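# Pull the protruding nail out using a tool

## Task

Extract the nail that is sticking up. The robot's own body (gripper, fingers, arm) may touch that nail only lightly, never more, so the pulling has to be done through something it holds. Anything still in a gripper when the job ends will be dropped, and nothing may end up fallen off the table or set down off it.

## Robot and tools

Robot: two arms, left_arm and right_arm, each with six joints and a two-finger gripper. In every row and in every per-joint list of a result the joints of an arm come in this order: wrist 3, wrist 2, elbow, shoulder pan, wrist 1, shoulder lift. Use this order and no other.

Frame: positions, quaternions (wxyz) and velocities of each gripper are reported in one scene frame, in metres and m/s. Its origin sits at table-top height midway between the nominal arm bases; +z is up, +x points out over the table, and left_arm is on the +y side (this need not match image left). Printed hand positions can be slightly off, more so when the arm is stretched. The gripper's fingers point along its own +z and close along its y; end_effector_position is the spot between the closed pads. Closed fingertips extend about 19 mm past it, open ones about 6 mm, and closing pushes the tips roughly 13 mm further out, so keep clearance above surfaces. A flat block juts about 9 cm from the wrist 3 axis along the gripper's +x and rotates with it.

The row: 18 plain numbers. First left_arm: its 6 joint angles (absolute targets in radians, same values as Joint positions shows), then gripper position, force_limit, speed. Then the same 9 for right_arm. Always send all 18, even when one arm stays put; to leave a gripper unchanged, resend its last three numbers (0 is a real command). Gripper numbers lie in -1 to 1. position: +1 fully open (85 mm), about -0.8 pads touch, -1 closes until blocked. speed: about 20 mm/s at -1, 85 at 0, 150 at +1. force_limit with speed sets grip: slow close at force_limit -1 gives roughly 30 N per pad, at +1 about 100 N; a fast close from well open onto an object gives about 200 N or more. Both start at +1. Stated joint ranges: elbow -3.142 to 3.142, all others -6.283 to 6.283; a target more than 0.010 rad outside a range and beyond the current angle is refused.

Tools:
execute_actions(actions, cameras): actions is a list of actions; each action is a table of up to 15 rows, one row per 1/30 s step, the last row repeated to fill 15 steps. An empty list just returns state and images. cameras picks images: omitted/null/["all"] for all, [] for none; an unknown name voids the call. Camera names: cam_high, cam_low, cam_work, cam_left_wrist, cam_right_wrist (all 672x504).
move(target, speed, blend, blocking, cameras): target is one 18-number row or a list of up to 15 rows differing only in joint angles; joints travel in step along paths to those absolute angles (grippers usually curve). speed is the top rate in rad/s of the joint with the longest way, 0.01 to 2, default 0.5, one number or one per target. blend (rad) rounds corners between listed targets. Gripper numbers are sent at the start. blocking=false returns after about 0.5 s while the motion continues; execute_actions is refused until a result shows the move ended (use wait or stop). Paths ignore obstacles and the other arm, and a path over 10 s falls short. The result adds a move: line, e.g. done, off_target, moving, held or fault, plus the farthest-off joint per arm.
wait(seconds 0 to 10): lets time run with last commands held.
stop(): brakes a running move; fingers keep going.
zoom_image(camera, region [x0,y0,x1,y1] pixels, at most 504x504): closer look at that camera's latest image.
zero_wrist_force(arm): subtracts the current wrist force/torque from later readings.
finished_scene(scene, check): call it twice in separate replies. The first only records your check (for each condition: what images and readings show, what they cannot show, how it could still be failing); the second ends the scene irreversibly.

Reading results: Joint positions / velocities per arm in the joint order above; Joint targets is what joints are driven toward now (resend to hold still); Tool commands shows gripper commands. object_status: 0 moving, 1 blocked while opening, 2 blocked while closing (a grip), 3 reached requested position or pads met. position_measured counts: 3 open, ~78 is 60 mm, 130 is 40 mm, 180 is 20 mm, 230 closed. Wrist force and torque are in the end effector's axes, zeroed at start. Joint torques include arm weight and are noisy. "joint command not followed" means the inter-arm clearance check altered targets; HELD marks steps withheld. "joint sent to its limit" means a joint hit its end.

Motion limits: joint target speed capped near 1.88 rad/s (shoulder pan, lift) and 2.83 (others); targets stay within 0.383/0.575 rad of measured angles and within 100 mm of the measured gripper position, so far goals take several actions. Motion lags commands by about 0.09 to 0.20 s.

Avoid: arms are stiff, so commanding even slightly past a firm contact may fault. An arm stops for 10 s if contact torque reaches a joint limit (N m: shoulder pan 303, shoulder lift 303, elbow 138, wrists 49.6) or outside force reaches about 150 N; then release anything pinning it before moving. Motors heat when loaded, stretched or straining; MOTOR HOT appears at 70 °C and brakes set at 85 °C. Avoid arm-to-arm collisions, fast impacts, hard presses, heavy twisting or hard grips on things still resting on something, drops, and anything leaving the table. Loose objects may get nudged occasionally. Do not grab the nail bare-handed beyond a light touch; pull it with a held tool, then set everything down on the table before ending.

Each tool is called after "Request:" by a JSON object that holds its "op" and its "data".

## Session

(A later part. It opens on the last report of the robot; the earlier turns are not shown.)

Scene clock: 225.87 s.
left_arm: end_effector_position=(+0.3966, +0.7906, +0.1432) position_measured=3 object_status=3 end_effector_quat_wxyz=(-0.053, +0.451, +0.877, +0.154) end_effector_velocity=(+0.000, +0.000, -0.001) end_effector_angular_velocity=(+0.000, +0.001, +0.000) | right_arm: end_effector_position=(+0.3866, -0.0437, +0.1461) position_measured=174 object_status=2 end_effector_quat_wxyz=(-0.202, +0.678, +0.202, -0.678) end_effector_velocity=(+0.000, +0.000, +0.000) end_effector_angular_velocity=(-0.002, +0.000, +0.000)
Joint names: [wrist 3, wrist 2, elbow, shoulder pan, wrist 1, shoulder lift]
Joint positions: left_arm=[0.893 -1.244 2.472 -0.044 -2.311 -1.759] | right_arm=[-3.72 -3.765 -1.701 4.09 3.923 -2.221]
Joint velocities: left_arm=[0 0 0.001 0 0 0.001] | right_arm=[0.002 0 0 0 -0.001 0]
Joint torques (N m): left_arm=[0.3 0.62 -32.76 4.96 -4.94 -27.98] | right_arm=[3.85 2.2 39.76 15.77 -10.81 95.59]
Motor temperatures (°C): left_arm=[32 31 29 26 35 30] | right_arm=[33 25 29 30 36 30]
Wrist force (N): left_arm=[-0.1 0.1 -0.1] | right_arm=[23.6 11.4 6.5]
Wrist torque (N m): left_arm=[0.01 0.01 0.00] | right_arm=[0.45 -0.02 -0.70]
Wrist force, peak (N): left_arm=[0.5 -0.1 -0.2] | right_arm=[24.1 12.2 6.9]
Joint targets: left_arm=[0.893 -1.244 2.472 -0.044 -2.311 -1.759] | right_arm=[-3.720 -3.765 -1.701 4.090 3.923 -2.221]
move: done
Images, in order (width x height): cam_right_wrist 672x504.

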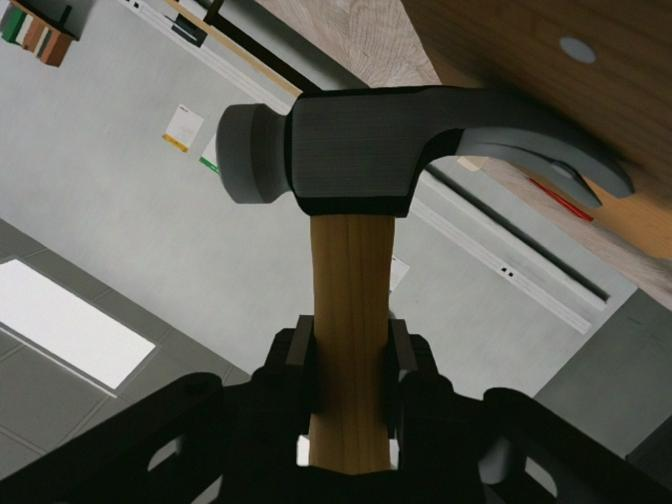

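Request:
{"op": "move", "data": {"target": [0.893,-1.244,2.472,-0.044,-2.311,-1.759,1,1,1,-3.65,-3.7607,-1.6945,4.0945,3.9211,-2.2264,-1,1,0.4], "speed": 0.06, "cameras": []}}

Request:
{"op": "move", "data": {"target": [0.893,-1.244,2.472,-0.044,-2.311,-1.759,1,1,1,-3.58,-3.7567,-1.6877,4.0985,3.9194,-2.2316,-1,1,0.4], "speed": 0.06, "cameras": ["cam_right_wrist"]}}

Scene clock: 227.77 s.
left_arm: end_effector_position=(+0.3966, +0.7906, +0.1432) position_measured=3 object_status=3 end_effector_quat_wxyz=(-0.053, +0.451, +0.877, +0.154) end_effector_velocity=(+0.000, +0.000, +0.000) end_effector_angular_velocity=(+0.000, +0.000, +0.000) | right_arm: end_effector_position=(+0.3863, -0.0387, +0.1449) position_measured=174 object_status=2 end_effector_quat_wxyz=(-0.178, +0.684, +0.178, -0.684) end_effector_velocity=(+0.001, +0.000, +0.000) end_effector_angular_velocity=(-0.002, +0.000, -0.002)
Joint names: [wrist 3, wrist 2, elbow, shoulder pan, wrist 1, shoulder lift]
Joint positions: left_arm=[0.893 -1.244 2.472 -0.044 -2.311 -1.759] | right_arm=[-3.65 -3.761 -1.694 4.094 3.921 -2.226]
Joint velocities: left_arm=[0 0 0.001 0 0 -0.001] | right_arm=[0.002 0 0 -0.002 0 0]
Joint torques (N m): left_arm=[0.55 0.07 -33.13 8.11 -4.74 -28.06] | right_arm=[4 1.64 30.53 13.48 -4.58 70.42]
Motor temperatures (°C): left_arm=[32 31 29 26 35 30] | right_arm=[33 25 29 30 36 30]
Wrist force (N): left_arm=[0.4 0.0 -0.3] | right_arm=[-7.6 -10.8 9.2]
Wrist torque (N m): left_arm=[0.00 -0.06 -0.01] | right_arm=[0.54 0.03 -1.14]
Wrist force, peak (N): left_arm=[0.6 0.1 0.0] | right_arm=[24.4 12.5 7.0]
Joint targets: left_arm=[0.893 -1.244 2.472 -0.044 -2.311 -1.759] | right_arm=[-3.650 -3.761 -1.695 4.095 3.921 -2.226]
move: done
No camera images: "cameras" was empty.

Scene clock: 229.27 s.
left_arm: end_effector_position=(+0.3966, +0.7906, +0.1432) position_measured=3 object_status=3 end_effector_quat_wxyz=(-0.053, +0.451, +0.877, +0.154) end_effector_velocity=(+0.000, +0.000, -0.001) end_effector_angular_velocity=(+0.000, +0.001, -0.001) | right_arm: end_effector_position=(+0.3860, -0.0338, +0.1435) position_measured=174 object_status=2 end_effector_quat_wxyz=(-0.154, +0.690, +0.154, -0.690) end_effector_velocity=(+0.000, +0.000, +0.000) end_effector_angular_velocity=(-0.001, +0.000, -0.001)
Joint names: [wrist 3, wrist 2, elbow, shoulder pan, wrist 1, shoulder lift]
Joint positions: left_arm=[0.893 -1.244 2.472 -0.044 -2.311 -1.759] | right_arm=[-3.58 -3.757 -1.688 4.098 3.919 -2.232]
Joint velocities: left_arm=[0 0 0 0 0 0.001] | right_arm=[0.002 0 0.001 0 0 0]
Joint torques (N m): left_arm=[0.32 -0.12 -32.54 6.63 -5.12 -25.88] | right_arm=[4.39 10.7 47.82 18.61 -1.37 74.69]
Motor temperatures (°C): left_arm=[32 31 29 26 35 30] | right_arm=[33 25 29 30 36 30]
Wrist force (N): left_arm=[0.2 -0.1 0.0] | right_arm=[-19.2 20.9 20.8]
Wrist torque (N m): left_arm=[-0.01 -0.03 -0.01] | right_arm=[0.93 -0.07 -1.49]
Wrist force, peak (N): left_arm=[0.3 -0.1 -0.4] | right_arm=[-38.1 -9.2 13.9]
Joint targets: left_arm=[0.893 -1.244 2.472 -0.044 -2.311 -1.759] | right_arm=[-3.580 -3.757 -1.688 4.098 3.919 -2.232]
move: done
Images, in order (width x height): cam_right_wrist 672x504.

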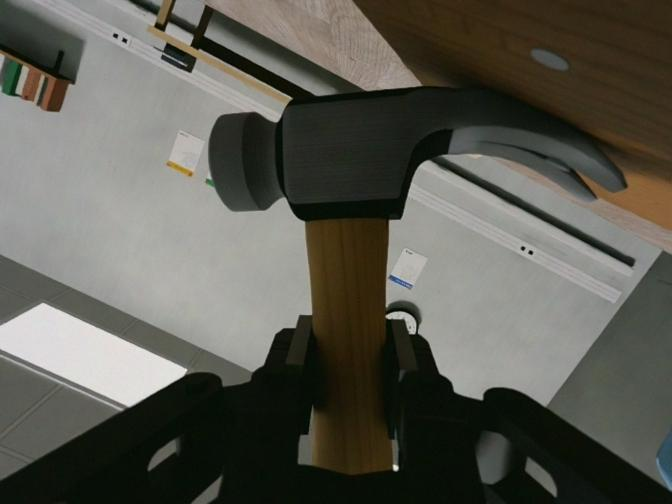

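Request:
{"op": "zoom_image", "data": {"camera": "cam_right_wrist", "region": [520, 120, 672, 234]}}

Request:
{"op": "move", "data": {"target": [0.893,-1.244,2.472,-0.044,-2.311,-1.759,1,1,1,-3.51,-3.7551,-1.6849,4.1001,3.9181,-2.2332,-1,1,0.4], "speed": 0.06, "cameras": ["cam_right_wrist"]}}

Request:
{"op": "zoom_image", "data": {"camera": "cam_right_wrist", "region": [520, 120, 672, 234]}}

Scaled by 3.316 from the camera's 672x504 image, which has a finer 960x720 frame.

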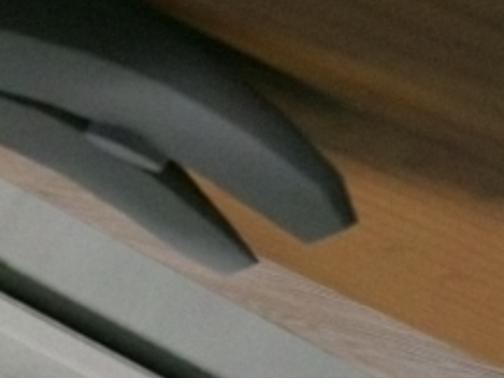

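Scene clock: 231.17 s.
left_arm: end_effector_position=(+0.3966, +0.7906, +0.1432) position_measured=3 object_status=3 end_effector_quat_wxyz=(-0.053, +0.451, +0.877, +0.154) end_effector_velocity=(+0.000, +0.000, -0.001) end_effector_angular_velocity=(+0.001, +0.001, +0.000) | right_arm: end_effector_position=(+0.3859, -0.0318, +0.1434) position_measured=174 object_status=2 end_effector_quat_wxyz=(-0.130, +0.695, +0.129, -0.695) end_effector_velocity=(+0.000, +0.000, -0.001) end_effector_angular_velocity=(-0.003, +0.001, +0.000)
Joint names: [wrist 3, wrist 2, elbow, shoulder pan, wrist 1, shoulder lift]
Joint positions: left_arm=[0.893 -1.244 2.472 -0.044 -2.311 -1.759] | right_arm=[-3.51 -3.755 -1.685 4.1 3.918 -2.233]
Joint velocities: left_arm=[0 0.001 0 0 0 0.001] | right_arm=[0.002 0 0 0 0 -0.001]
Joint torques (N m): left_arm=[0.64 0.07 -33.16 7.82 -4.96 -24.88] | right_arm=[6.01 12.47 59.56 17.8 -7.18 99.1]
Motor temperatures (°C): left_arm=[32 31 29 26 35 30] | right_arm=[33 25 29 30 36 30]
Wrist force (N): left_arm=[0.4 -0.1 -0.1] | right_arm=[13.0 41.1 27.7]
Wrist torque (N m): left_arm=[-0.01 -0.06 -0.01] | right_arm=[1.22 -0.15 -2.73]
Wrist force, peak (N): left_arm=[0.4 -0.1 -0.2] | right_arm=[13.0 41.1 27.7]
Joint targets: left_arm=[0.893 -1.244 2.472 -0.044 -2.311 -1.759] | right_arm=[-3.510 -3.755 -1.685 4.100 3.918 -2.233]
move: done
Images, in order (width x height): cam_right_wrist 672x504.

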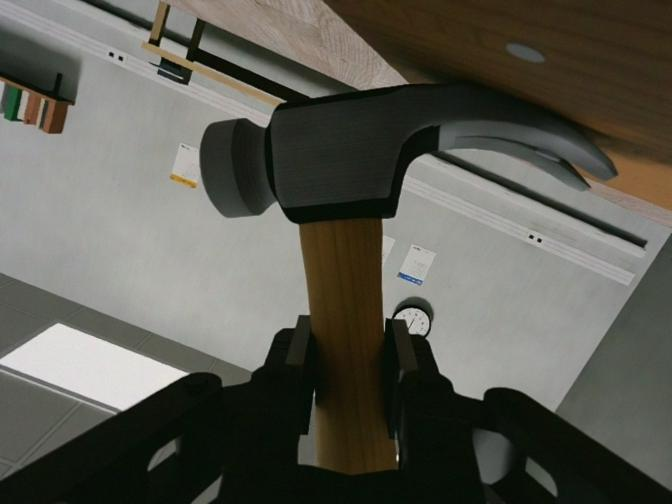

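Scaled by 3.316 from the camera's 672x504 image, which has a finer 960x720 frame.

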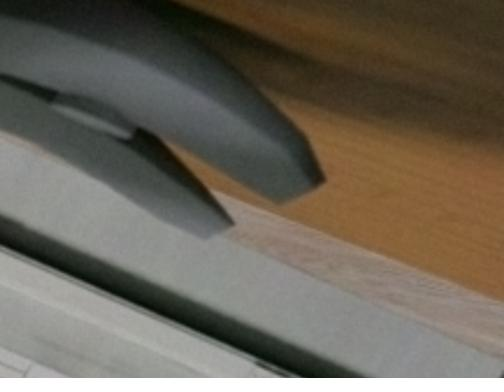

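Request:
{"op": "move", "data": {"target": [0.893,-1.244,2.472,-0.044,-2.311,-1.759,1,1,1,-3.44,-3.7551,-1.6854,4.1001,3.9211,-2.2357,-1,1,0.4], "speed": 0.06, "cameras": []}}

Request:
{"op": "move", "data": {"target": [0.893,-1.244,2.472,-0.044,-2.311,-1.759,1,1,1,-3.37,-3.7551,-1.6859,4.1001,3.9241,-2.2382,-1,1,0.4], "speed": 0.06, "cameras": ["cam_right_wrist"]}}

Request:
{"op": "zoom_image", "data": {"camera": "cam_right_wrist", "region": [520, 120, 672, 234]}}

Scene clock: 233.03 s.
left_arm: end_effector_position=(+0.3966, +0.7906, +0.1432) position_measured=3 object_status=3 end_effector_quat_wxyz=(-0.053, +0.451, +0.877, +0.154) end_effector_velocity=(+0.000, +0.000, +0.001) end_effector_angular_velocity=(-0.001, -0.002, +0.000) | right_arm: end_effector_position=(+0.3859, -0.0317, +0.1413) position_measured=174 object_status=2 end_effector_quat_wxyz=(-0.105, +0.699, +0.105, -0.699) end_effector_velocity=(-0.001, +0.000, -0.001) end_effector_angular_velocity=(-0.003, +0.001, +0.002)
Joint names: [wrist 3, wrist 2, elbow, shoulder pan, wrist 1, shoulder lift]
Joint positions: left_arm=[0.893 -1.244 2.472 -0.044 -2.311 -1.759] | right_arm=[-3.44 -3.755 -1.685 4.1 3.921 -2.236]
Joint velocities: left_arm=[0 -0.001 0 0 0 -0.002] | right_arm=[0.001 0 -0.001 0.002 0 -0.002]
Joint torques (N m): left_arm=[0.39 -0.42 -31.65 6.35 -5.56 -26.05] | right_arm=[7.2 -0.29 20.52 3.27 6.08 53.3]
Motor temperatures (°C): left_arm=[32 31 29 26 35 30] | right_arm=[33 25 29 30 36 30]
Wrist force (N): left_arm=[0.3 0.1 0.0] | right_arm=[-34.6 -9.1 28.6]
Wrist torque (N m): left_arm=[0.02 -0.05 -0.01] | right_arm=[2.10 -0.41 -4.31]
Wrist force, peak (N): left_arm=[0.0 0.3 -0.4] | right_arm=[13.8 41.9 27.7]
Joint targets: left_arm=[0.893 -1.244 2.472 -0.044 -2.311 -1.759] | right_arm=[-3.440 -3.755 -1.685 4.100 3.921 -2.236]
move: done
No camera images: "cameras" was empty.

Scene clock: 234.53 s.
left_arm: end_effector_position=(+0.3966, +0.7906, +0.1432) position_measured=3 object_status=3 end_effector_quat_wxyz=(-0.053, +0.451, +0.877, +0.154) end_effector_velocity=(+0.000, +0.000, +0.001) end_effector_angular_velocity=(+0.000, -0.003, +0.000) | right_arm: end_effector_position=(+0.3859, -0.0317, +0.1391) position_measured=174 object_status=2 end_effector_quat_wxyz=(-0.081, +0.703, +0.080, -0.702) end_effector_velocity=(+0.000, +0.000, +0.000) end_effector_angular_velocity=(-0.001, +0.000, -0.001)
Joint names: [wrist 3, wrist 2, elbow, shoulder pan, wrist 1, shoulder lift]
Joint positions: left_arm=[0.893 -1.244 2.472 -0.044 -2.311 -1.759] | right_arm=[-3.37 -3.755 -1.686 4.1 3.924 -2.238]
Joint velocities: left_arm=[0 0 -0.001 0 0 -0.002] | right_arm=[0.001 0 0 -0.001 0 0]
Joint torques (N m): left_arm=[0.46 -0.01 -31.66 4.29 -5 -26.95] | right_arm=[9.9 -17.06 -3.21 -20.53 -0.43 37.31]
Motor temperatures (°C): left_arm=[32 31 29 26 35 30] | right_arm=[33 25 29 30 36 30]
Wrist force (N): left_arm=[0.4 0.1 -0.2] | right_arm=[-48.3 -57.3 37.1]
Wrist torque (N m): left_arm=[0.02 -0.06 -0.01] | right_arm=[3.09 -1.26 -6.87]
Wrist force, peak (N): left_arm=[0.5 -0.1 -0.1] | right_arm=[-78.5 -56.4 40.7]
Joint targets: left_arm=[0.893 -1.244 2.472 -0.044 -2.311 -1.759] | right_arm=[-3.370 -3.755 -1.686 4.100 3.924 -2.238]
move: done
Images, in order (width x height): cam_right_wrist 672x504.

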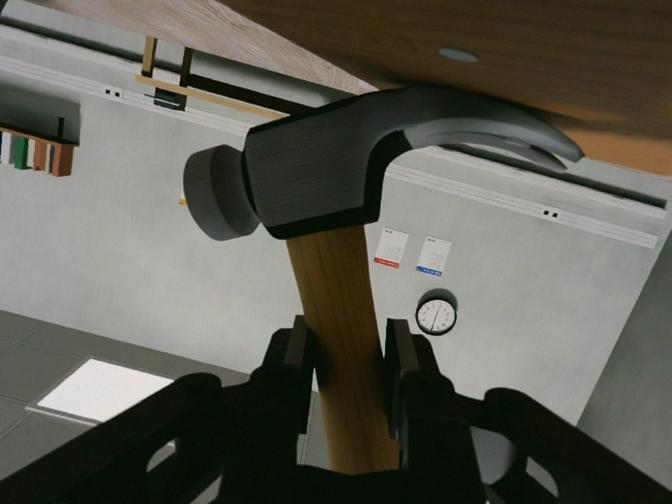

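Scaled by 3.316 from the camera's 672x504 image, which has a finer 960x720 frame.

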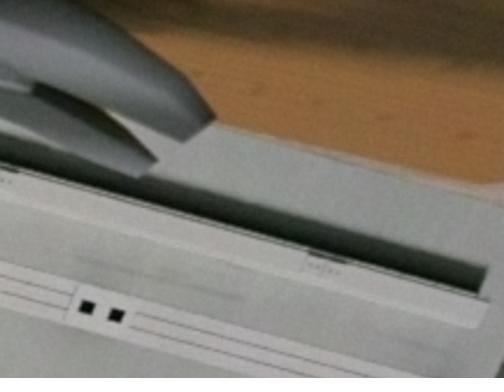

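Request:
{"op": "move", "data": {"target": [0.893,-1.244,2.472,-0.044,-2.311,-1.759,1,1,1,-3.34,-3.7511,-1.6783,4.1041,3.9179,-2.2396,-1,1,0.4], "speed": 0.06, "cameras": ["cam_right_wrist"]}}

Request:
{"op": "zoom_image", "data": {"camera": "cam_right_wrist", "region": [400, 80, 600, 230]}}

Scene clock: 235.63 s.
left_arm: end_effector_position=(+0.3966, +0.7906, +0.1432) position_measured=3 object_status=3 end_effector_quat_wxyz=(-0.053, +0.451, +0.877, +0.154) end_effector_velocity=(+0.000, -0.001, -0.001) end_effector_angular_velocity=(+0.000, +0.001, -0.001) | right_arm: end_effector_position=(+0.3855, -0.0270, +0.1408) position_measured=174 object_status=2 end_effector_quat_wxyz=(-0.070, +0.704, +0.070, -0.704) end_effector_velocity=(-0.001, +0.001, +0.000) end_effector_angular_velocity=(-0.004, +0.001, +0.001)
Joint names: [wrist 3, wrist 2, elbow, shoulder pan, wrist 1, shoulder lift]
Joint positions: left_arm=[0.893 -1.244 2.472 -0.044 -2.311 -1.759] | right_arm=[-3.34 -3.751 -1.678 4.104 3.918 -2.24]
Joint velocities: left_arm=[0 -0.001 0 -0.001 0 0.001] | right_arm=[0.002 0.001 0.001 0.002 -0.003 -0.001]
Joint torques (N m): left_arm=[0.38 0.53 -31.75 5.29 -4.86 -27.74] | right_arm=[9.02 6.94 71.16 11.78 -24.8 166.2]
Motor temperatures (°C): left_arm=[32 31 29 26 35 30] | right_arm=[33 25 29 30 36 30]
Wrist force (N): left_arm=[0.1 -0.1 -0.1] | right_arm=[98.2 39.4 31.6]
Wrist torque (N m): left_arm=[-0.02 -0.01 -0.01] | right_arm=[2.30 0.21 -5.99]
Wrist force, peak (N): left_arm=[0.2 -0.4 -0.3] | right_arm=[98.2 39.4 31.6]
Joint targets: left_arm=[0.893 -1.244 2.472 -0.044 -2.311 -1.759] | right_arm=[-3.340 -3.751 -1.678 4.104 3.918 -2.240]
move: done
Images, in order (width x height): cam_right_wrist 672x504.

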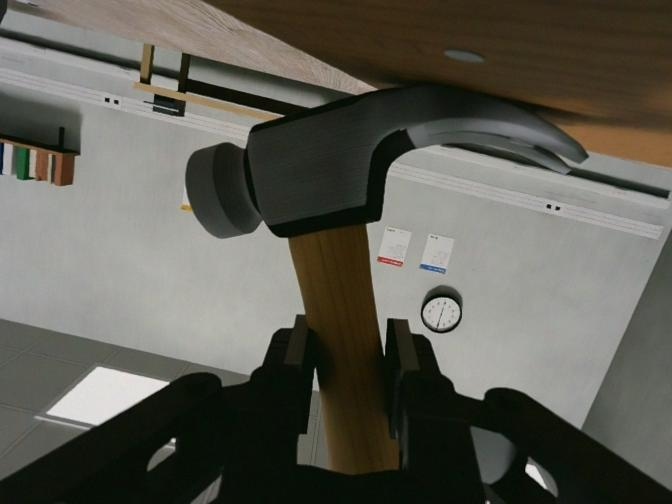

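Scaled by 2.520 from the camera's 672x504 image, which has a finer 960x720 frame.

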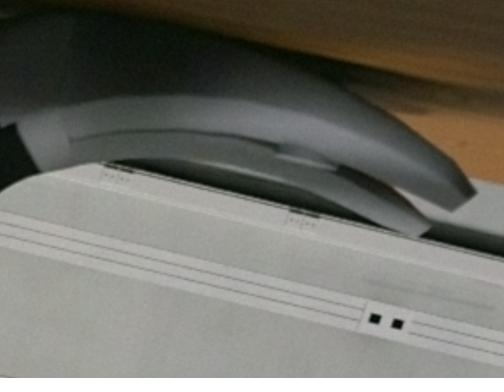

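Request:
{"op": "move", "data": {"target": [0.893,-1.244,2.472,-0.044,-2.311,-1.759,1,1,1,-3.28,-3.7503,-1.6771,4.1049,3.9185,-2.2414,-1,1,0.4], "speed": 0.06, "cameras": []}}

Request:
{"op": "move", "data": {"target": [0.893,-1.244,2.472,-0.044,-2.311,-1.759,1,1,1,-3.22,-3.7495,-1.6759,4.1057,3.9194,-2.2434,-1,1,0.4], "speed": 0.06, "cameras": ["cam_right_wrist"]}}

Request:
{"op": "zoom_image", "data": {"camera": "cam_right_wrist", "region": [400, 80, 600, 230]}}

Scene clock: 237.30 s.
left_arm: end_effector_position=(+0.3966, +0.7906, +0.1432) position_measured=3 object_status=3 end_effector_quat_wxyz=(-0.053, +0.451, +0.877, +0.154) end_effector_velocity=(-0.001, +0.001, -0.001) end_effector_angular_velocity=(+0.001, +0.002, +0.001) | right_arm: end_effector_position=(+0.3854, -0.0258, +0.1402) position_measured=174 object_status=2 end_effector_quat_wxyz=(-0.049, +0.705, +0.049, -0.705) end_effector_velocity=(-0.001, +0.001, +0.000) end_effector_angular_velocity=(-0.002, +0.000, +0.002)
Joint names: [wrist 3, wrist 2, elbow, shoulder pan, wrist 1, shoulder lift]
Joint positions: left_arm=[0.893 -1.244 2.472 -0.044 -2.311 -1.759] | right_arm=[-3.28 -3.75 -1.677 4.105 3.918 -2.241]
Joint velocities: left_arm=[0 0.001 0.001 0.001 0 0.001] | right_arm=[0.001 0 0 0.002 -0.001 0]
Joint torques (N m): left_arm=[0.51 0.08 -32.39 8.22 -5.05 -26.82] | right_arm=[11.36 -3.93 46.82 -5.59 -15.07 116.83]
Motor temperatures (°C): left_arm=[31 31 29 26 35 30] | right_arm=[33 25 29 30 36 30]
Wrist force (N): left_arm=[0.4 -0.1 -0.1] | right_arm=[63.4 -3.9 39.3]
Wrist torque (N m): left_arm=[-0.01 -0.06 0.00] | right_arm=[2.97 -0.77 -8.59]
Wrist force, peak (N): left_arm=[0.4 -0.2 0.1] | right_arm=[116.1 42.7 31.6]
Joint targets: left_arm=[0.893 -1.244 2.472 -0.044 -2.311 -1.759] | right_arm=[-3.280 -3.750 -1.677 4.105 3.919 -2.241]
move: done
No camera images: "cameras" was empty.

Scene clock: 238.63 s.
left_arm: end_effector_position=(+0.3966, +0.7906, +0.1432) position_measured=3 object_status=3 end_effector_quat_wxyz=(-0.053, +0.451, +0.877, +0.154) end_effector_velocity=(+0.000, +0.000, +0.000) end_effector_angular_velocity=(-0.001, -0.001, +0.000) | right_arm: end_effector_position=(+0.3854, -0.0248, +0.1391) position_measured=174 object_status=2 end_effector_quat_wxyz=(-0.028, +0.707, +0.028, -0.707) end_effector_velocity=(+0.001, -0.001, +0.000) end_effector_angular_velocity=(-0.002, +0.000, -0.002)
Joint names: [wrist 3, wrist 2, elbow, shoulder pan, wrist 1, shoulder lift]
Joint positions: left_arm=[0.893 -1.244 2.472 -0.044 -2.311 -1.759] | right_arm=[-3.22 -3.749 -1.676 4.106 3.919 -2.243]
Joint velocities: left_arm=[0 -0.001 0 0 0 -0.001] | right_arm=[0.002 0 0 -0.002 0 0]
Joint torques (N m): left_arm=[0.17 0.25 -32.12 5.27 -5.03 -28.83] | right_arm=[14.36 -14.79 19.75 -21.46 -8.81 72.29]
Motor temperatures (°C): left_arm=[31 31 29 26 35 30] | right_arm=[33 25 29 30 36 30]
Wrist force (N): left_arm=[0.0 -0.1 -0.2] | right_arm=[3.0 -45.5 48.9]
Wrist torque (N m): left_arm=[0.00 0.00 0.00] | right_arm=[4.01 -2.03 -11.24]
Wrist force, peak (N): left_arm=[0.5 0.0 -0.1] | right_arm=[62.9 -3.3 39.0]
Joint targets: left_arm=[0.893 -1.244 2.472 -0.044 -2.311 -1.759] | right_arm=[-3.220 -3.749 -1.676 4.106 3.919 -2.243]
move: done
Images, in order (width x height): cam_right_wrist 672x504.

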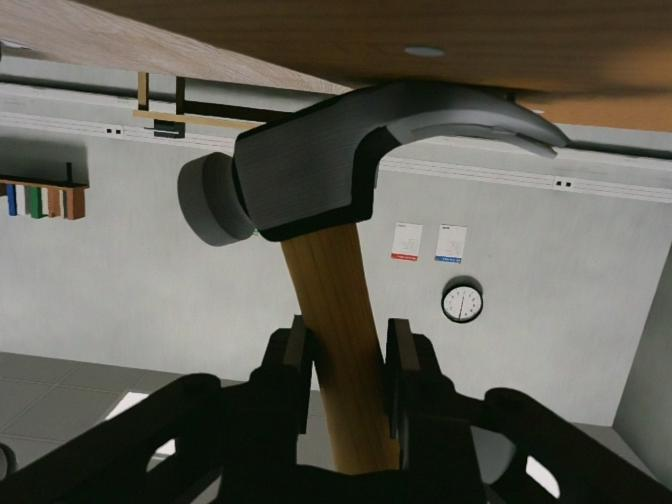

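Scaled by 2.520 from the camera's 672x504 image, which has a finer 960x720 frame.

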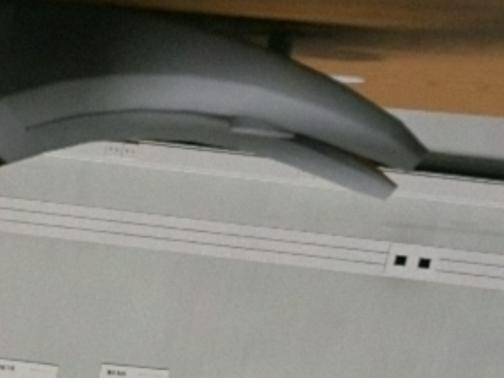

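Request:
{"op": "move", "data": {"target": [0.893,-1.244,2.472,-0.044,-2.311,-1.759,1,1,1,-3.16,-3.7467,-1.6709,4.1085,3.9172,-2.2462,-1,1,0.4], "speed": 0.06, "cameras": []}}

Request:
{"op": "move", "data": {"target": [0.893,-1.244,2.472,-0.044,-2.311,-1.759,1,1,1,-3.10,-3.7435,-1.6652,4.1117,3.9146,-2.2493,-1,1,0.4], "speed": 0.06, "cameras": ["cam_right_wrist"]}}

Request:
{"op": "zoom_image", "data": {"camera": "cam_right_wrist", "region": [400, 50, 600, 200]}}

Scene clock: 240.30 s.
left_arm: end_effector_position=(+0.3966, +0.7906, +0.1432) position_measured=3 object_status=3 end_effector_quat_wxyz=(-0.053, +0.451, +0.877, +0.154) end_effector_velocity=(+0.000, +0.001, -0.001) end_effector_angular_velocity=(+0.001, +0.002, +0.001) | right_arm: end_effector_position=(+0.3851, -0.0214, +0.1389) position_measured=174 object_status=2 end_effector_quat_wxyz=(-0.007, +0.707, +0.006, -0.707) end_effector_velocity=(+0.000, +0.000, +0.000) end_effector_angular_velocity=(-0.002, +0.000, -0.001)
Joint names: [wrist 3, wrist 2, elbow, shoulder pan, wrist 1, shoulder lift]
Joint positions: left_arm=[0.893 -1.244 2.472 -0.044 -2.311 -1.759] | right_arm=[-3.16 -3.747 -1.671 4.108 3.917 -2.246]
Joint velocities: left_arm=[0 0.001 0 0.001 0 0.001] | right_arm=[0.002 0 0 -0.001 0 0]
Joint torques (N m): left_arm=[0.82 0.32 -32.3 7.87 -4.88 -24.27] | right_arm=[13.69 -15.04 24.23 -22.76 -20.43 89.23]
Motor temperatures (°C): left_arm=[31 31 29 26 35 30] | right_arm=[33 25 29 30 36 30]
Wrist force (N): left_arm=[0.1 0.1 0.1] | right_arm=[23.6 -50.5 45.4]
Wrist torque (N m): left_arm=[0.02 -0.01 -0.01] | right_arm=[3.88 -2.33 -11.38]
Wrist force, peak (N): left_arm=[0.5 0.0 -0.1] | right_arm=[22.4 -50.8 47.9]
Joint targets: left_arm=[0.893 -1.244 2.472 -0.044 -2.311 -1.759] | right_arm=[-3.160 -3.747 -1.671 4.108 3.917 -2.246]
move: done
No camera images: "cameras" was empty.

Scene clock: 241.63 s.
left_arm: end_effector_position=(+0.3966, +0.7906, +0.1432) position_measured=3 object_status=3 end_effector_quat_wxyz=(-0.053, +0.451, +0.877, +0.154) end_effector_velocity=(+0.000, +0.000, -0.001) end_effector_angular_velocity=(-0.001, +0.002, +0.001) | right_arm: end_effector_position=(+0.3848, -0.0174, +0.1387) position_measured=174 object_status=2 end_effector_quat_wxyz=(+0.014, +0.707, -0.015, -0.707) end_effector_velocity=(+0.000, +0.001, +0.000) end_effector_angular_velocity=(-0.001, -0.001, +0.001)
Joint names: [wrist 3, wrist 2, elbow, shoulder pan, wrist 1, shoulder lift]
Joint positions: left_arm=[0.893 -1.244 2.472 -0.044 -2.311 -1.759] | right_arm=[-3.1 -3.744 -1.665 4.112 3.915 -2.249]
Joint velocities: left_arm=[0 -0.001 0 0 0 0.002] | right_arm=[0.002 0 0 0.001 0 0]
Joint torques (N m): left_arm=[0.67 0.42 -32 4.58 -5 -26.55] | right_arm=[13.55 -11.1 36.75 -12.78 -24.78 111.72]
Motor temperatures (°C): left_arm=[31 31 29 26 35 30] | right_arm=[33 25 29 30 36 30]
Wrist force (N): left_arm=[0.0 -0.1 0.0] | right_arm=[55.2 -40.4 42.2]
Wrist torque (N m): left_arm=[-0.02 0.00 0.00] | right_arm=[3.65 -2.15 -10.74]
Wrist force, peak (N): left_arm=[0.3 -0.2 -0.3] | right_arm=[55.2 -40.4 42.2]
Joint targets: left_arm=[0.893 -1.244 2.472 -0.044 -2.311 -1.759] | right_arm=[-3.100 -3.744 -1.665 4.112 3.915 -2.249]
move: done
Images, in order (width x height): cam_right_wrist 672x504.

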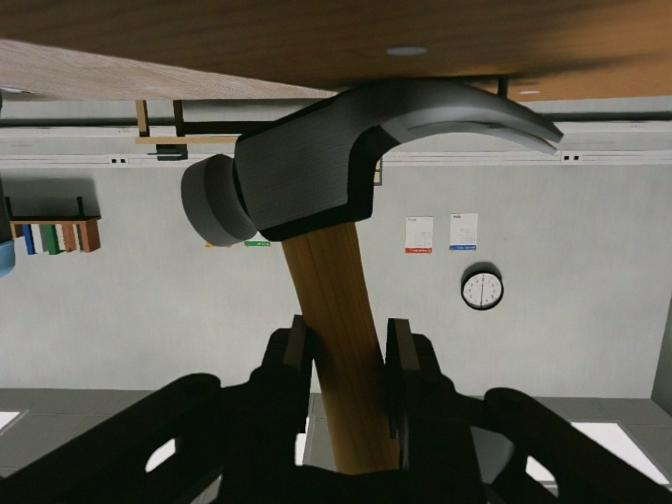

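Scaled by 2.520 from the camera's 672x504 image, which has a finer 960x720 frame.

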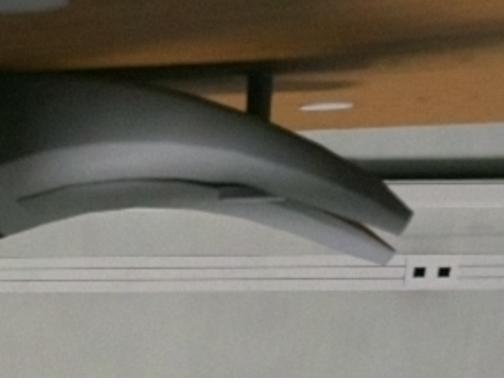

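Request:
{"op": "move", "data": {"target": [0.893,-1.244,2.472,-0.044,-2.311,-1.759,1,1,1,-3.04,-3.7403,-1.6595,4.1149,3.9127,-2.2530,-1,1,0.4], "speed": 0.06, "cameras": []}}

Request:
{"op": "move", "data": {"target": [0.893,-1.244,2.472,-0.044,-2.311,-1.759,1,1,1,-2.98,-3.7371,-1.6540,4.1181,3.9116,-2.2574,-1,1,0.4], "speed": 0.06, "cameras": ["cam_right_wrist"]}}

Request:
{"op": "zoom_image", "data": {"camera": "cam_right_wrist", "region": [400, 50, 600, 200]}}

Scene clock: 243.53 s.
left_arm: end_effector_position=(+0.3966, +0.7906, +0.1432) position_measured=3 object_status=3 end_effector_quat_wxyz=(-0.053, +0.451, +0.877, +0.154) end_effector_velocity=(-0.001, +0.000, -0.001) end_effector_angular_velocity=(+0.000, +0.002, +0.001) | right_arm: end_effector_position=(+0.3844, -0.0134, +0.1381) position_measured=233 object_status=3 end_effector_quat_wxyz=(+0.036, +0.706, -0.036, -0.706) end_effector_velocity=(+0.000, +0.000, +0.001) end_effector_angular_velocity=(+0.000, +0.000, -0.001)
Joint names: [wrist 3, wrist 2, elbow, shoulder pan, wrist 1, shoulder lift]
Joint positions: left_arm=[0.893 -1.244 2.472 -0.044 -2.311 -1.759] | right_arm=[-3.04 -3.74 -1.659 4.115 3.913 -2.253]
Joint velocities: left_arm=[0 0 0.001 0.001 0 0.001] | right_arm=[0.001 0 0 0 -0.001 0.002]
Joint torques (N m): left_arm=[0.44 0.28 -32.68 6.39 -5 -29.06] | right_arm=[2.97 3.83 33.43 20.34 1.96 78.47]
Motor temperatures (°C): left_arm=[31 31 29 26 35 30] | right_arm=[33 25 29 30 36 30]
Wrist force (N): left_arm=[0.4 0.1 -0.1] | right_arm=[-5.0 0.9 0.4]
Wrist torque (N m): left_arm=[0.02 -0.07 0.00] | right_arm=[0.17 0.08 0.09]
Wrist force, peak (N): left_arm=[0.5 -0.1 -0.4] | right_arm=[57.1 -42.5 42.5]
Joint targets: left_arm=[0.893 -1.244 2.472 -0.044 -2.311 -1.759] | right_arm=[-3.040 -3.740 -1.659 4.115 3.913 -2.253]
move: done
No camera images: "cameras" was empty.

Scene clock: 244.87 s.
left_arm: end_effector_position=(+0.3966, +0.7906, +0.1432) position_measured=3 object_status=3 end_effector_quat_wxyz=(-0.053, +0.451, +0.877, +0.154) end_effector_velocity=(+0.000, +0.000, +0.000) end_effector_angular_velocity=(+0.000, +0.000, +0.000) | right_arm: end_effector_position=(+0.3841, -0.0094, +0.1369) position_measured=233 object_status=3 end_effector_quat_wxyz=(+0.057, +0.705, -0.057, -0.705) end_effector_velocity=(+0.000, +0.000, -0.001) end_effector_angular_velocity=(-0.002, +0.001, +0.000)
Joint names: [wrist 3, wrist 2, elbow, shoulder pan, wrist 1, shoulder lift]
Joint positions: left_arm=[0.893 -1.244 2.472 -0.044 -2.311 -1.759] | right_arm=[-2.98 -3.737 -1.654 4.118 3.912 -2.257]
Joint velocities: left_arm=[0 0 0 0 0 -0.001] | right_arm=[0.001 0 0 0 0 -0.002]
Joint torques (N m): left_arm=[-0.04 0.29 -33.24 6.51 -4.58 -27.62] | right_arm=[2.88 3.91 34.57 20.89 -5.06 78.71]
Motor temperatures (°C): left_arm=[31 31 29 26 35 30] | right_arm=[33 25 29 30 36 30]
Wrist force (N): left_arm=[-0.1 0.0 0.0] | right_arm=[-4.8 1.1 0.6]
Wrist torque (N m): left_arm=[0.00 0.02 0.00] | right_arm=[0.22 0.04 0.14]
Wrist force, peak (N): left_arm=[0.5 -0.2 -0.2] | right_arm=[-5.2 1.0 0.8]
Joint targets: left_arm=[0.893 -1.244 2.472 -0.044 -2.311 -1.759] | right_arm=[-2.980 -3.737 -1.654 4.118 3.912 -2.257]
move: done
Images, in order (width x height): cam_right_wrist 672x504.

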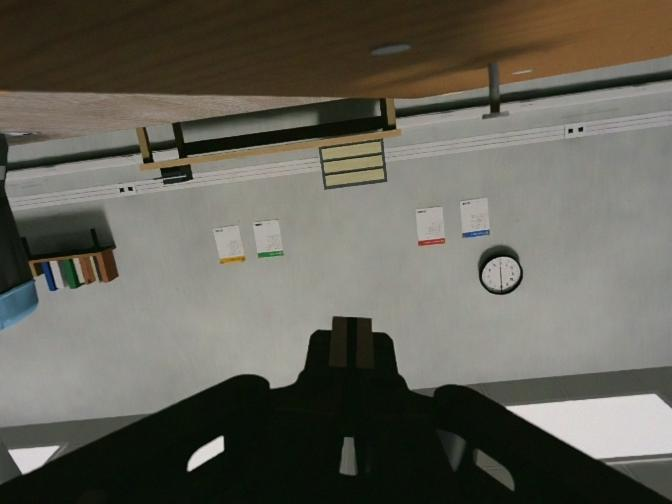

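Scaled by 2.520 from the camera's 672x504 image, which has a finer 960x720 frame.

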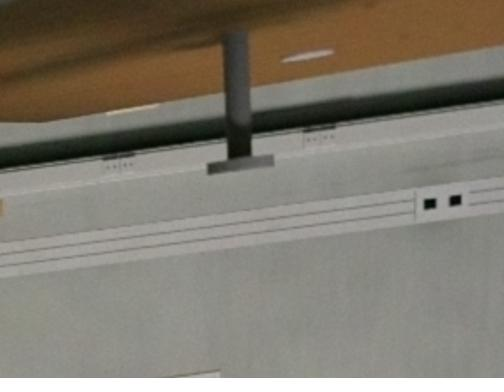

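Request:
{"op": "move", "data": {"target": [[0.893,-1.244,2.472,-0.044,-2.311,-1.759,1,1,1,-3.142,-3.7458,-1.5945,4.1082,3.6816,-2.0871,1,1,0.4],[0.893,-1.244,2.472,-0.044,-2.311,-1.759,1,1,1,-0.32,-1.571,-1.6546,4.3915,1.7597,-1.6761,1,1,0.4]], "speed": [0.3,0.6]}}

Scene clock: 251.23 s.
left_arm: end_effector_position=(+0.3966, +0.7906, +0.1432) position_measured=3 object_status=3 end_effector_quat_wxyz=(-0.053, +0.451, +0.877, +0.154) end_effector_velocity=(-0.001, +0.000, +0.000) end_effector_angular_velocity=(+0.000, +0.000, +0.000) | right_arm: end_effector_position=(+0.4009, -0.1483, +0.3986) position_measured=3 object_status=3 end_effector_quat_wxyz=(+0.000, +0.708, +0.706, +0.000) end_effector_velocity=(+0.001, +0.000, +0.000) end_effector_angular_velocity=(-0.001, -0.001, -0.003)
Joint names: [wrist 3, wrist 2, elbow, shoulder pan, wrist 1, shoulder lift]
Joint positions: left_arm=[0.893 -1.244 2.472 -0.044 -2.311 -1.759] | right_arm=[-0.32 -1.571 -1.655 4.391 1.76 -1.676]
Joint velocities: left_arm=[0 -0.001 0.001 0.001 0 -0.001] | right_arm=[0.002 0.001 0 -0.001 -0.001 0]
Joint torques (N m): left_arm=[-0.27 0.27 -32.81 5.41 -4.38 -24.89] | right_arm=[3.06 3.93 31.1 22.16 -8.42 66.45]
Motor temperatures (°C): left_arm=[31 31 29 26 35 30] | right_arm=[33 25 29 30 36 30]
Wrist force (N): left_arm=[0.3 0.1 0.0] | right_arm=[-1.4 0.6 -1.5]
Wrist torque (N m): left_arm=[0.02 -0.05 -0.01] | right_arm=[0.08 0.13 0.16]
Wrist force, peak (N): left_arm=[0.5 0.3 -0.2] | right_arm=[-7.4 1.9 -0.1]
Joint targets: left_arm=[0.893 -1.244 2.472 -0.044 -2.311 -1.759] | right_arm=[-0.320 -1.571 -1.655 4.392 1.760 -1.676]
move: done

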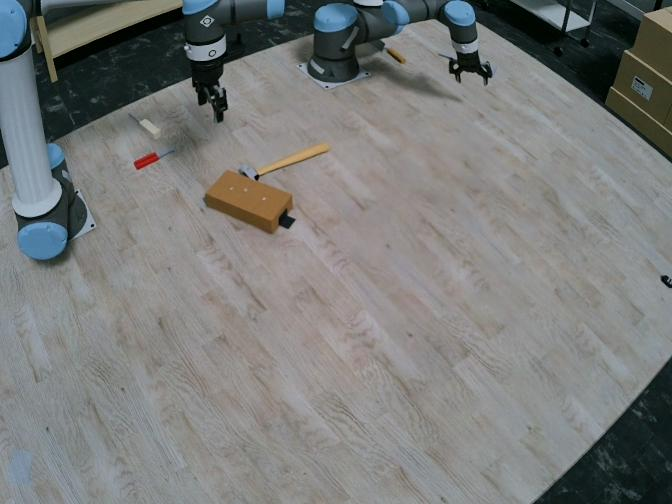

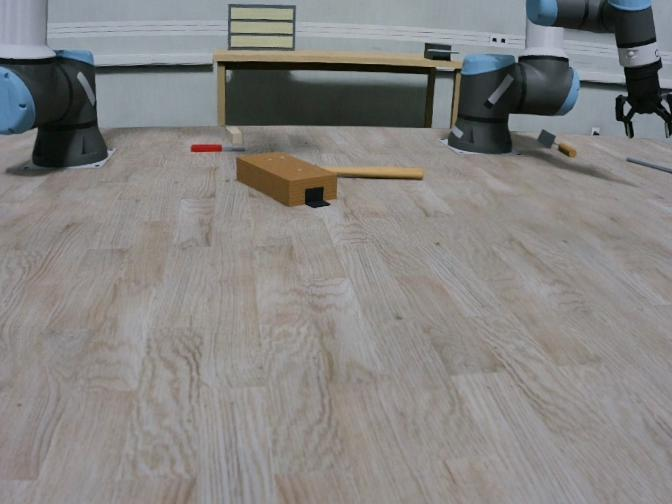

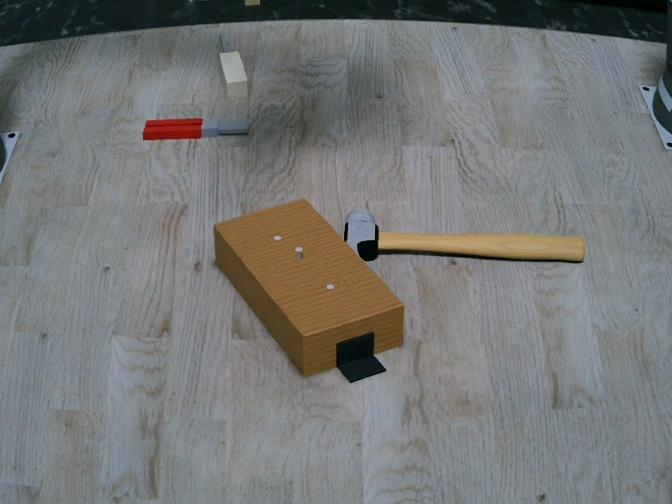

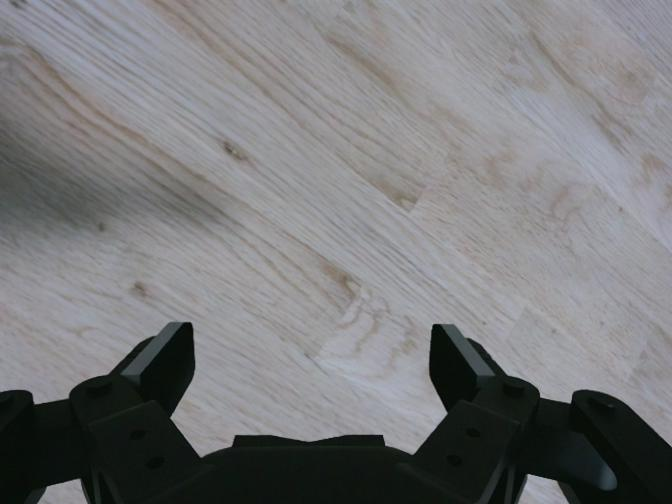

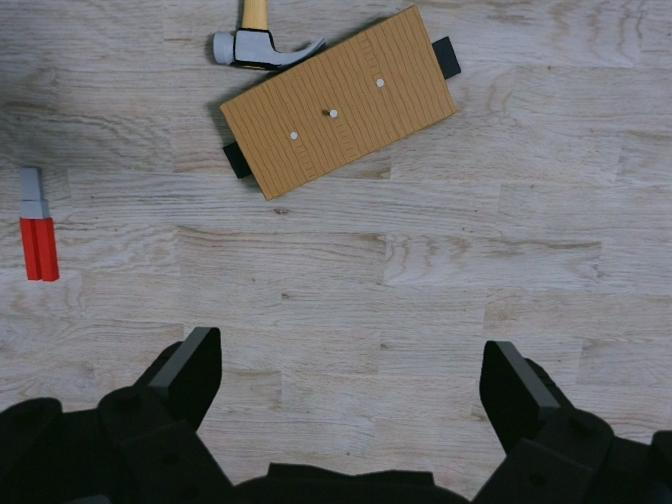

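Request:
{"op": "move", "data": {"target": [0.893,-1.244,2.472,-0.044,-2.311,-1.759,1,1,1,-3.156,-1.571,-1.6221,4.6295,2.1042,-2.0531,1,1,0.4], "speed": 0.7, "cameras": ["cam_right_wrist","cam_work"]}}

Scene clock: 256.70 s.
left_arm: end_effector_position=(+0.3966, +0.7906, +0.1432) position_measured=3 object_status=3 end_effector_quat_wxyz=(-0.053, +0.451, +0.877, +0.154) end_effector_velocity=(+0.000, +0.000, +0.001) end_effector_angular_velocity=(-0.001, -0.002, +0.001) | right_arm: end_effector_position=(+0.3044, +0.0665, +0.1489) position_measured=3 object_status=3 end_effector_quat_wxyz=(+0.000, +0.682, -0.732, +0.000) end_effector_velocity=(-0.001, +0.000, -0.001) end_effector_angular_velocity=(-0.001, +0.000, +0.003)
Joint names: [wrist 3, wrist 2, elbow, shoulder pan, wrist 1, shoulder lift]
Joint positions: left_arm=[0.893 -1.244 2.472 -0.044 -2.311 -1.759] | right_arm=[-3.156 -1.571 -1.622 4.629 2.104 -2.053]
Joint velocities: left_arm=[-0.001 0 0 0.001 0 -0.002] | right_arm=[-0.002 0 0 0.001 0 -0.001]
Joint torques (N m): left_arm=[0.12 0.12 -32.57 6.83 -4.56 -28.81] | right_arm=[-3.17 2.73 37.43 20.72 -0.65 67.44]
Motor temperatures (°C): left_arm=[31 31 29 26 35 30] | right_arm=[33 25 29 30 36 30]
Wrist force (N): left_arm=[0.3 0.0 -0.2] | right_arm=[-1.0 1.4 -1.4]
Wrist torque (N m): left_arm=[0.01 -0.04 0.00] | right_arm=[0.25 0.01 0.17]
Wrist force, peak (N): left_arm=[0.3 -0.5 -0.2] | right_arm=[-1.8 0.7 -2.3]
Joint targets: left_arm=[0.893 -1.244 2.472 -0.044 -2.311 -1.759] | right_arm=[-3.156 -1.571 -1.622 4.630 2.104 -2.053]
move: done
Images, in order (width x height): cam_work 672x504, cam_right_wrist 672x504.

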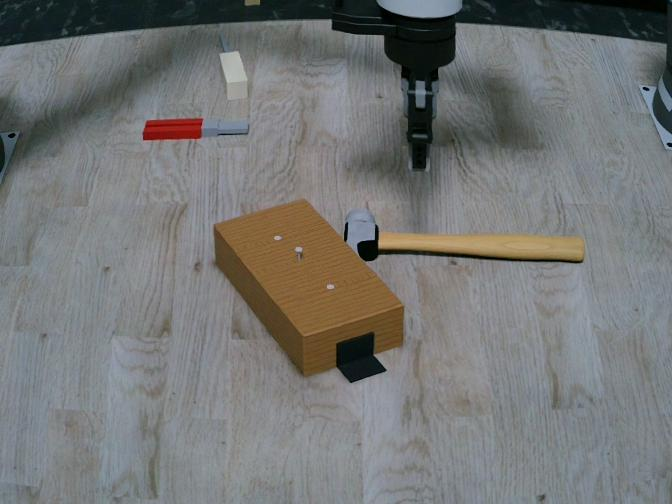

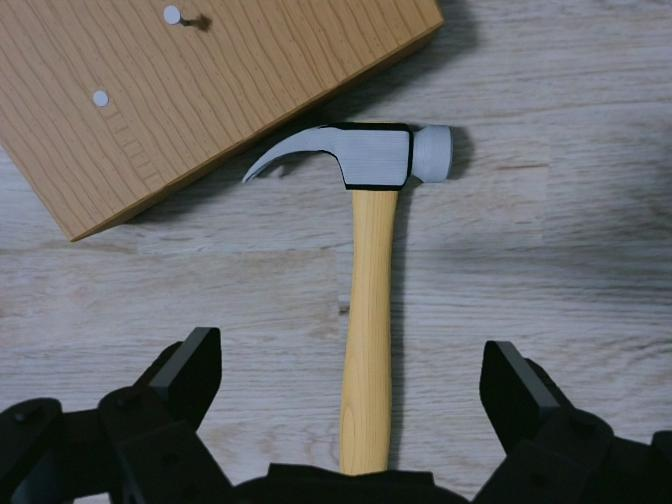

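Request:
{"op": "move", "data": {"target": [[0.893,-1.244,2.472,-0.044,-2.311,-1.759,1,1,1,-3.1046,-1.571,-1.6786,4.6456,2.2295,-2.1219,1,1,0.4],[0.893,-1.244,2.472,-0.044,-2.311,-1.759,1,1,1,-3.1046,-1.571,-1.6990,4.6456,2.3005,-2.1724,1,1,0.4]], "speed": [0.2,0.1], "cameras": ["cam_right_wrist"]}}

Request:
{"op": "move", "data": {"target": [0.893,-1.244,2.472,-0.044,-2.311,-1.759,1,1,1,-3.1046,-1.571,-1.6990,4.6456,2.3005,-2.1724,-1,1,0.8], "cameras": ["cam_right_wrist"]}}

Scene clock: 259.50 s.
left_arm: end_effector_position=(+0.3966, +0.7906, +0.1432) position_measured=3 object_status=3 end_effector_quat_wxyz=(-0.053, +0.451, +0.877, +0.154) end_effector_velocity=(+0.000, +0.000, +0.000) end_effector_angular_velocity=(+0.000, +0.000, +0.001) | right_arm: end_effector_position=(+0.2938, +0.0666, +0.0209) position_measured=3 object_status=3 end_effector_quat_wxyz=(+0.000, -0.669, +0.743, +0.000) end_effector_velocity=(-0.001, +0.001, +0.000) end_effector_angular_velocity=(+0.003, +0.000, +0.001)
Joint names: [wrist 3, wrist 2, elbow, shoulder pan, wrist 1, shoulder lift]
Joint positions: left_arm=[0.893 -1.244 2.472 -0.044 -2.311 -1.759] | right_arm=[-3.105 -1.571 -1.699 4.646 2.3 -2.172]
Joint velocities: left_arm=[0 0 0 0.001 0 -0.001] | right_arm=[0 0 0 0.002 0.002 0.001]
Joint torques (N m): left_arm=[0.22 -0.09 -32.61 4.98 -4.84 -23.7] | right_arm=[3.28 2.05 20.17 19.39 -0.52 74.3]
Motor temperatures (°C): left_arm=[31 31 29 26 35 30] | right_arm=[33 25 29 30 36 30]
Wrist force (N): left_arm=[0.0 0.0 0.2] | right_arm=[-1.0 0.6 -1.7]
Wrist torque (N m): left_arm=[0.00 0.01 0.00] | right_arm=[0.07 0.08 0.17]
Wrist force, peak (N): left_arm=[0.5 -0.2 -0.1] | right_arm=[-1.2 0.4 -3.1]
Joint targets: left_arm=[0.893 -1.244 2.472 -0.044 -2.311 -1.759] | right_arm=[-3.105 -1.571 -1.699 4.646 2.300 -2.172]
move: done
Images, in order (width x height): cam_right_wrist 672x504.

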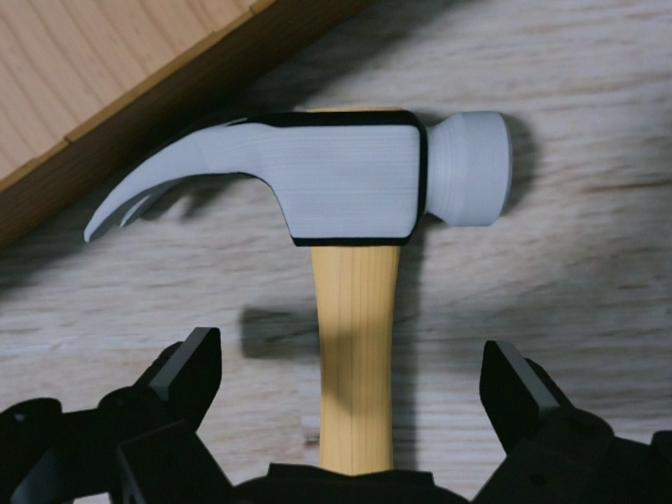

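Scene clock: 260.27 s.
left_arm: end_effector_position=(+0.3966, +0.7906, +0.1432) position_measured=3 object_status=3 end_effector_quat_wxyz=(-0.053, +0.451, +0.877, +0.154) end_effector_velocity=(+0.000, +0.000, +0.000) end_effector_angular_velocity=(+0.000, -0.001, +0.001) | right_arm: end_effector_position=(+0.2938, +0.0666, +0.0208) position_measured=179 object_status=2 end_effector_quat_wxyz=(+0.000, -0.669, +0.743, +0.000) end_effector_velocity=(+0.000, +0.000, +0.001) end_effector_angular_velocity=(+0.002, +0.000, +0.001)
Joint names: [wrist 3, wrist 2, elbow, shoulder pan, wrist 1, shoulder lift]
Joint positions: left_arm=[0.893 -1.244 2.472 -0.044 -2.311 -1.759] | right_arm=[-3.105 -1.571 -1.699 4.646 2.301 -2.172]
Joint velocities: left_arm=[0 0 0 0 0 0] | right_arm=[0 0 0 0.001 0 0.002]
Joint torques (N m): left_arm=[0.58 0.36 -32.37 6.04 -4.87 -25.79] | right_arm=[3.02 1.28 21.83 18.24 -1.45 70.93]
Motor temperatures (°C): left_arm=[31 31 29 26 35 30] | right_arm=[33 25 29 30 36 30]
Wrist force (N): left_arm=[0.2 0.0 0.0] | right_arm=[-0.6 -2.5 -30.0]
Wrist torque (N m): left_arm=[0.01 -0.02 0.00] | right_arm=[0.13 0.11 -0.48]
Wrist force, peak (N): left_arm=[0.4 -0.2 -0.3] | right_arm=[-0.5 -2.6 -31.4]
Joint targets: left_arm=[0.893 -1.244 2.472 -0.044 -2.311 -1.759] | right_arm=[-3.105 -1.571 -1.699 4.646 2.300 -2.172]
move: done
Images, in order (width x height): cam_right_wrist 672x504.

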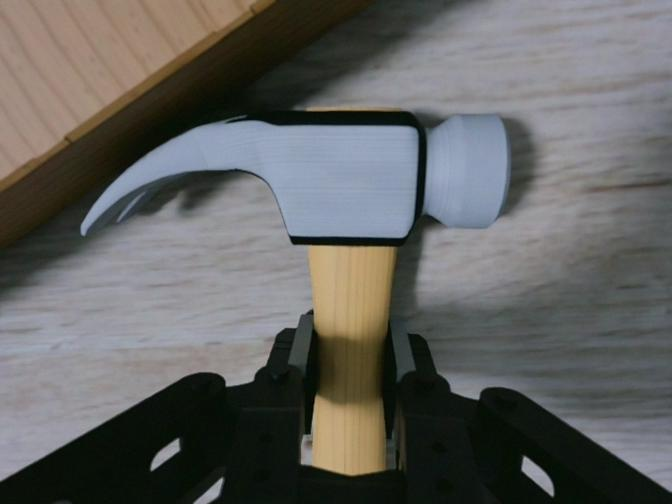

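Request:
{"op": "move", "data": {"target": [[0.893,-1.244,2.472,-0.044,-2.311,-1.759,1,1,1,-3.1046,-1.571,-1.6786,4.6456,2.2295,-2.1219,-1,1,0.8],[0.893,-1.244,2.472,-0.044,-2.311,-1.759,1,1,1,-3.1046,-1.571,-1.63,4.6456,2.1071,-2.0481,-1,1,0.8],[0.893,-1.244,2.472,-0.044,-2.311,-1.759,1,1,1,-3.1046,-1.571,-1.5437,4.6456,1.9487,-1.976,-1,1,0.8]], "speed": 0.2, "blend": 0.03, "cameras": ["cam_right_wrist"]}}

Scene clock: 263.43 s.
left_arm: end_effector_position=(+0.3966, +0.7906, +0.1432) position_measured=3 object_status=3 end_effector_quat_wxyz=(-0.053, +0.451, +0.877, +0.154) end_effector_velocity=(+0.000, +0.000, +0.000) end_effector_angular_velocity=(+0.000, +0.001, +0.000) | right_arm: end_effector_position=(+0.2938, +0.0665, +0.2488) position_measured=179 object_status=2 end_effector_quat_wxyz=(+0.000, -0.669, +0.743, +0.000) end_effector_velocity=(+0.000, +0.000, +0.001) end_effector_angular_velocity=(+0.001, +0.000, +0.000)
Joint names: [wrist 3, wrist 2, elbow, shoulder pan, wrist 1, shoulder lift]
Joint positions: left_arm=[0.893 -1.244 2.472 -0.044 -2.311 -1.759] | right_arm=[-3.105 -1.571 -1.544 4.646 1.949 -1.976]
Joint velocities: left_arm=[0 0 0.001 0 0 0] | right_arm=[0 0 0.001 0 -0.001 0.001]
Joint torques (N m): left_arm=[0.19 0.28 -32.18 8.14 -4.45 -25.34] | right_arm=[1.97 -2.43 42.4 6.3 -9.44 94.1]
Motor temperatures (°C): left_arm=[31 31 29 26 35 30] | right_arm=[33 25 29 30 36 30]
Wrist force (N): left_arm=[0.0 -0.1 -0.1] | right_arm=[-1.5 0.0 4.4]
Wrist torque (N m): left_arm=[-0.01 0.00 0.00] | right_arm=[0.01 -0.04 0.15]
Wrist force, peak (N): left_arm=[0.5 0.2 0.1] | right_arm=[-0.5 -2.5 -30.3]
Joint targets: left_arm=[0.893 -1.244 2.472 -0.044 -2.311 -1.759] | right_arm=[-3.105 -1.571 -1.544 4.646 1.949 -1.976]
move: done
Images, in order (width x height): cam_right_wrist 672x504.

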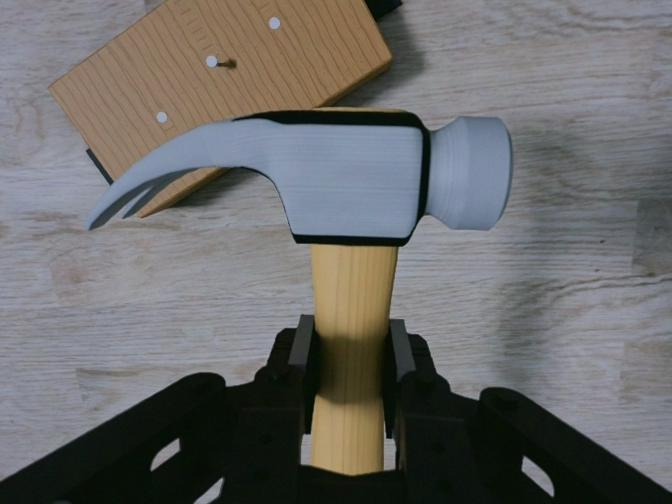

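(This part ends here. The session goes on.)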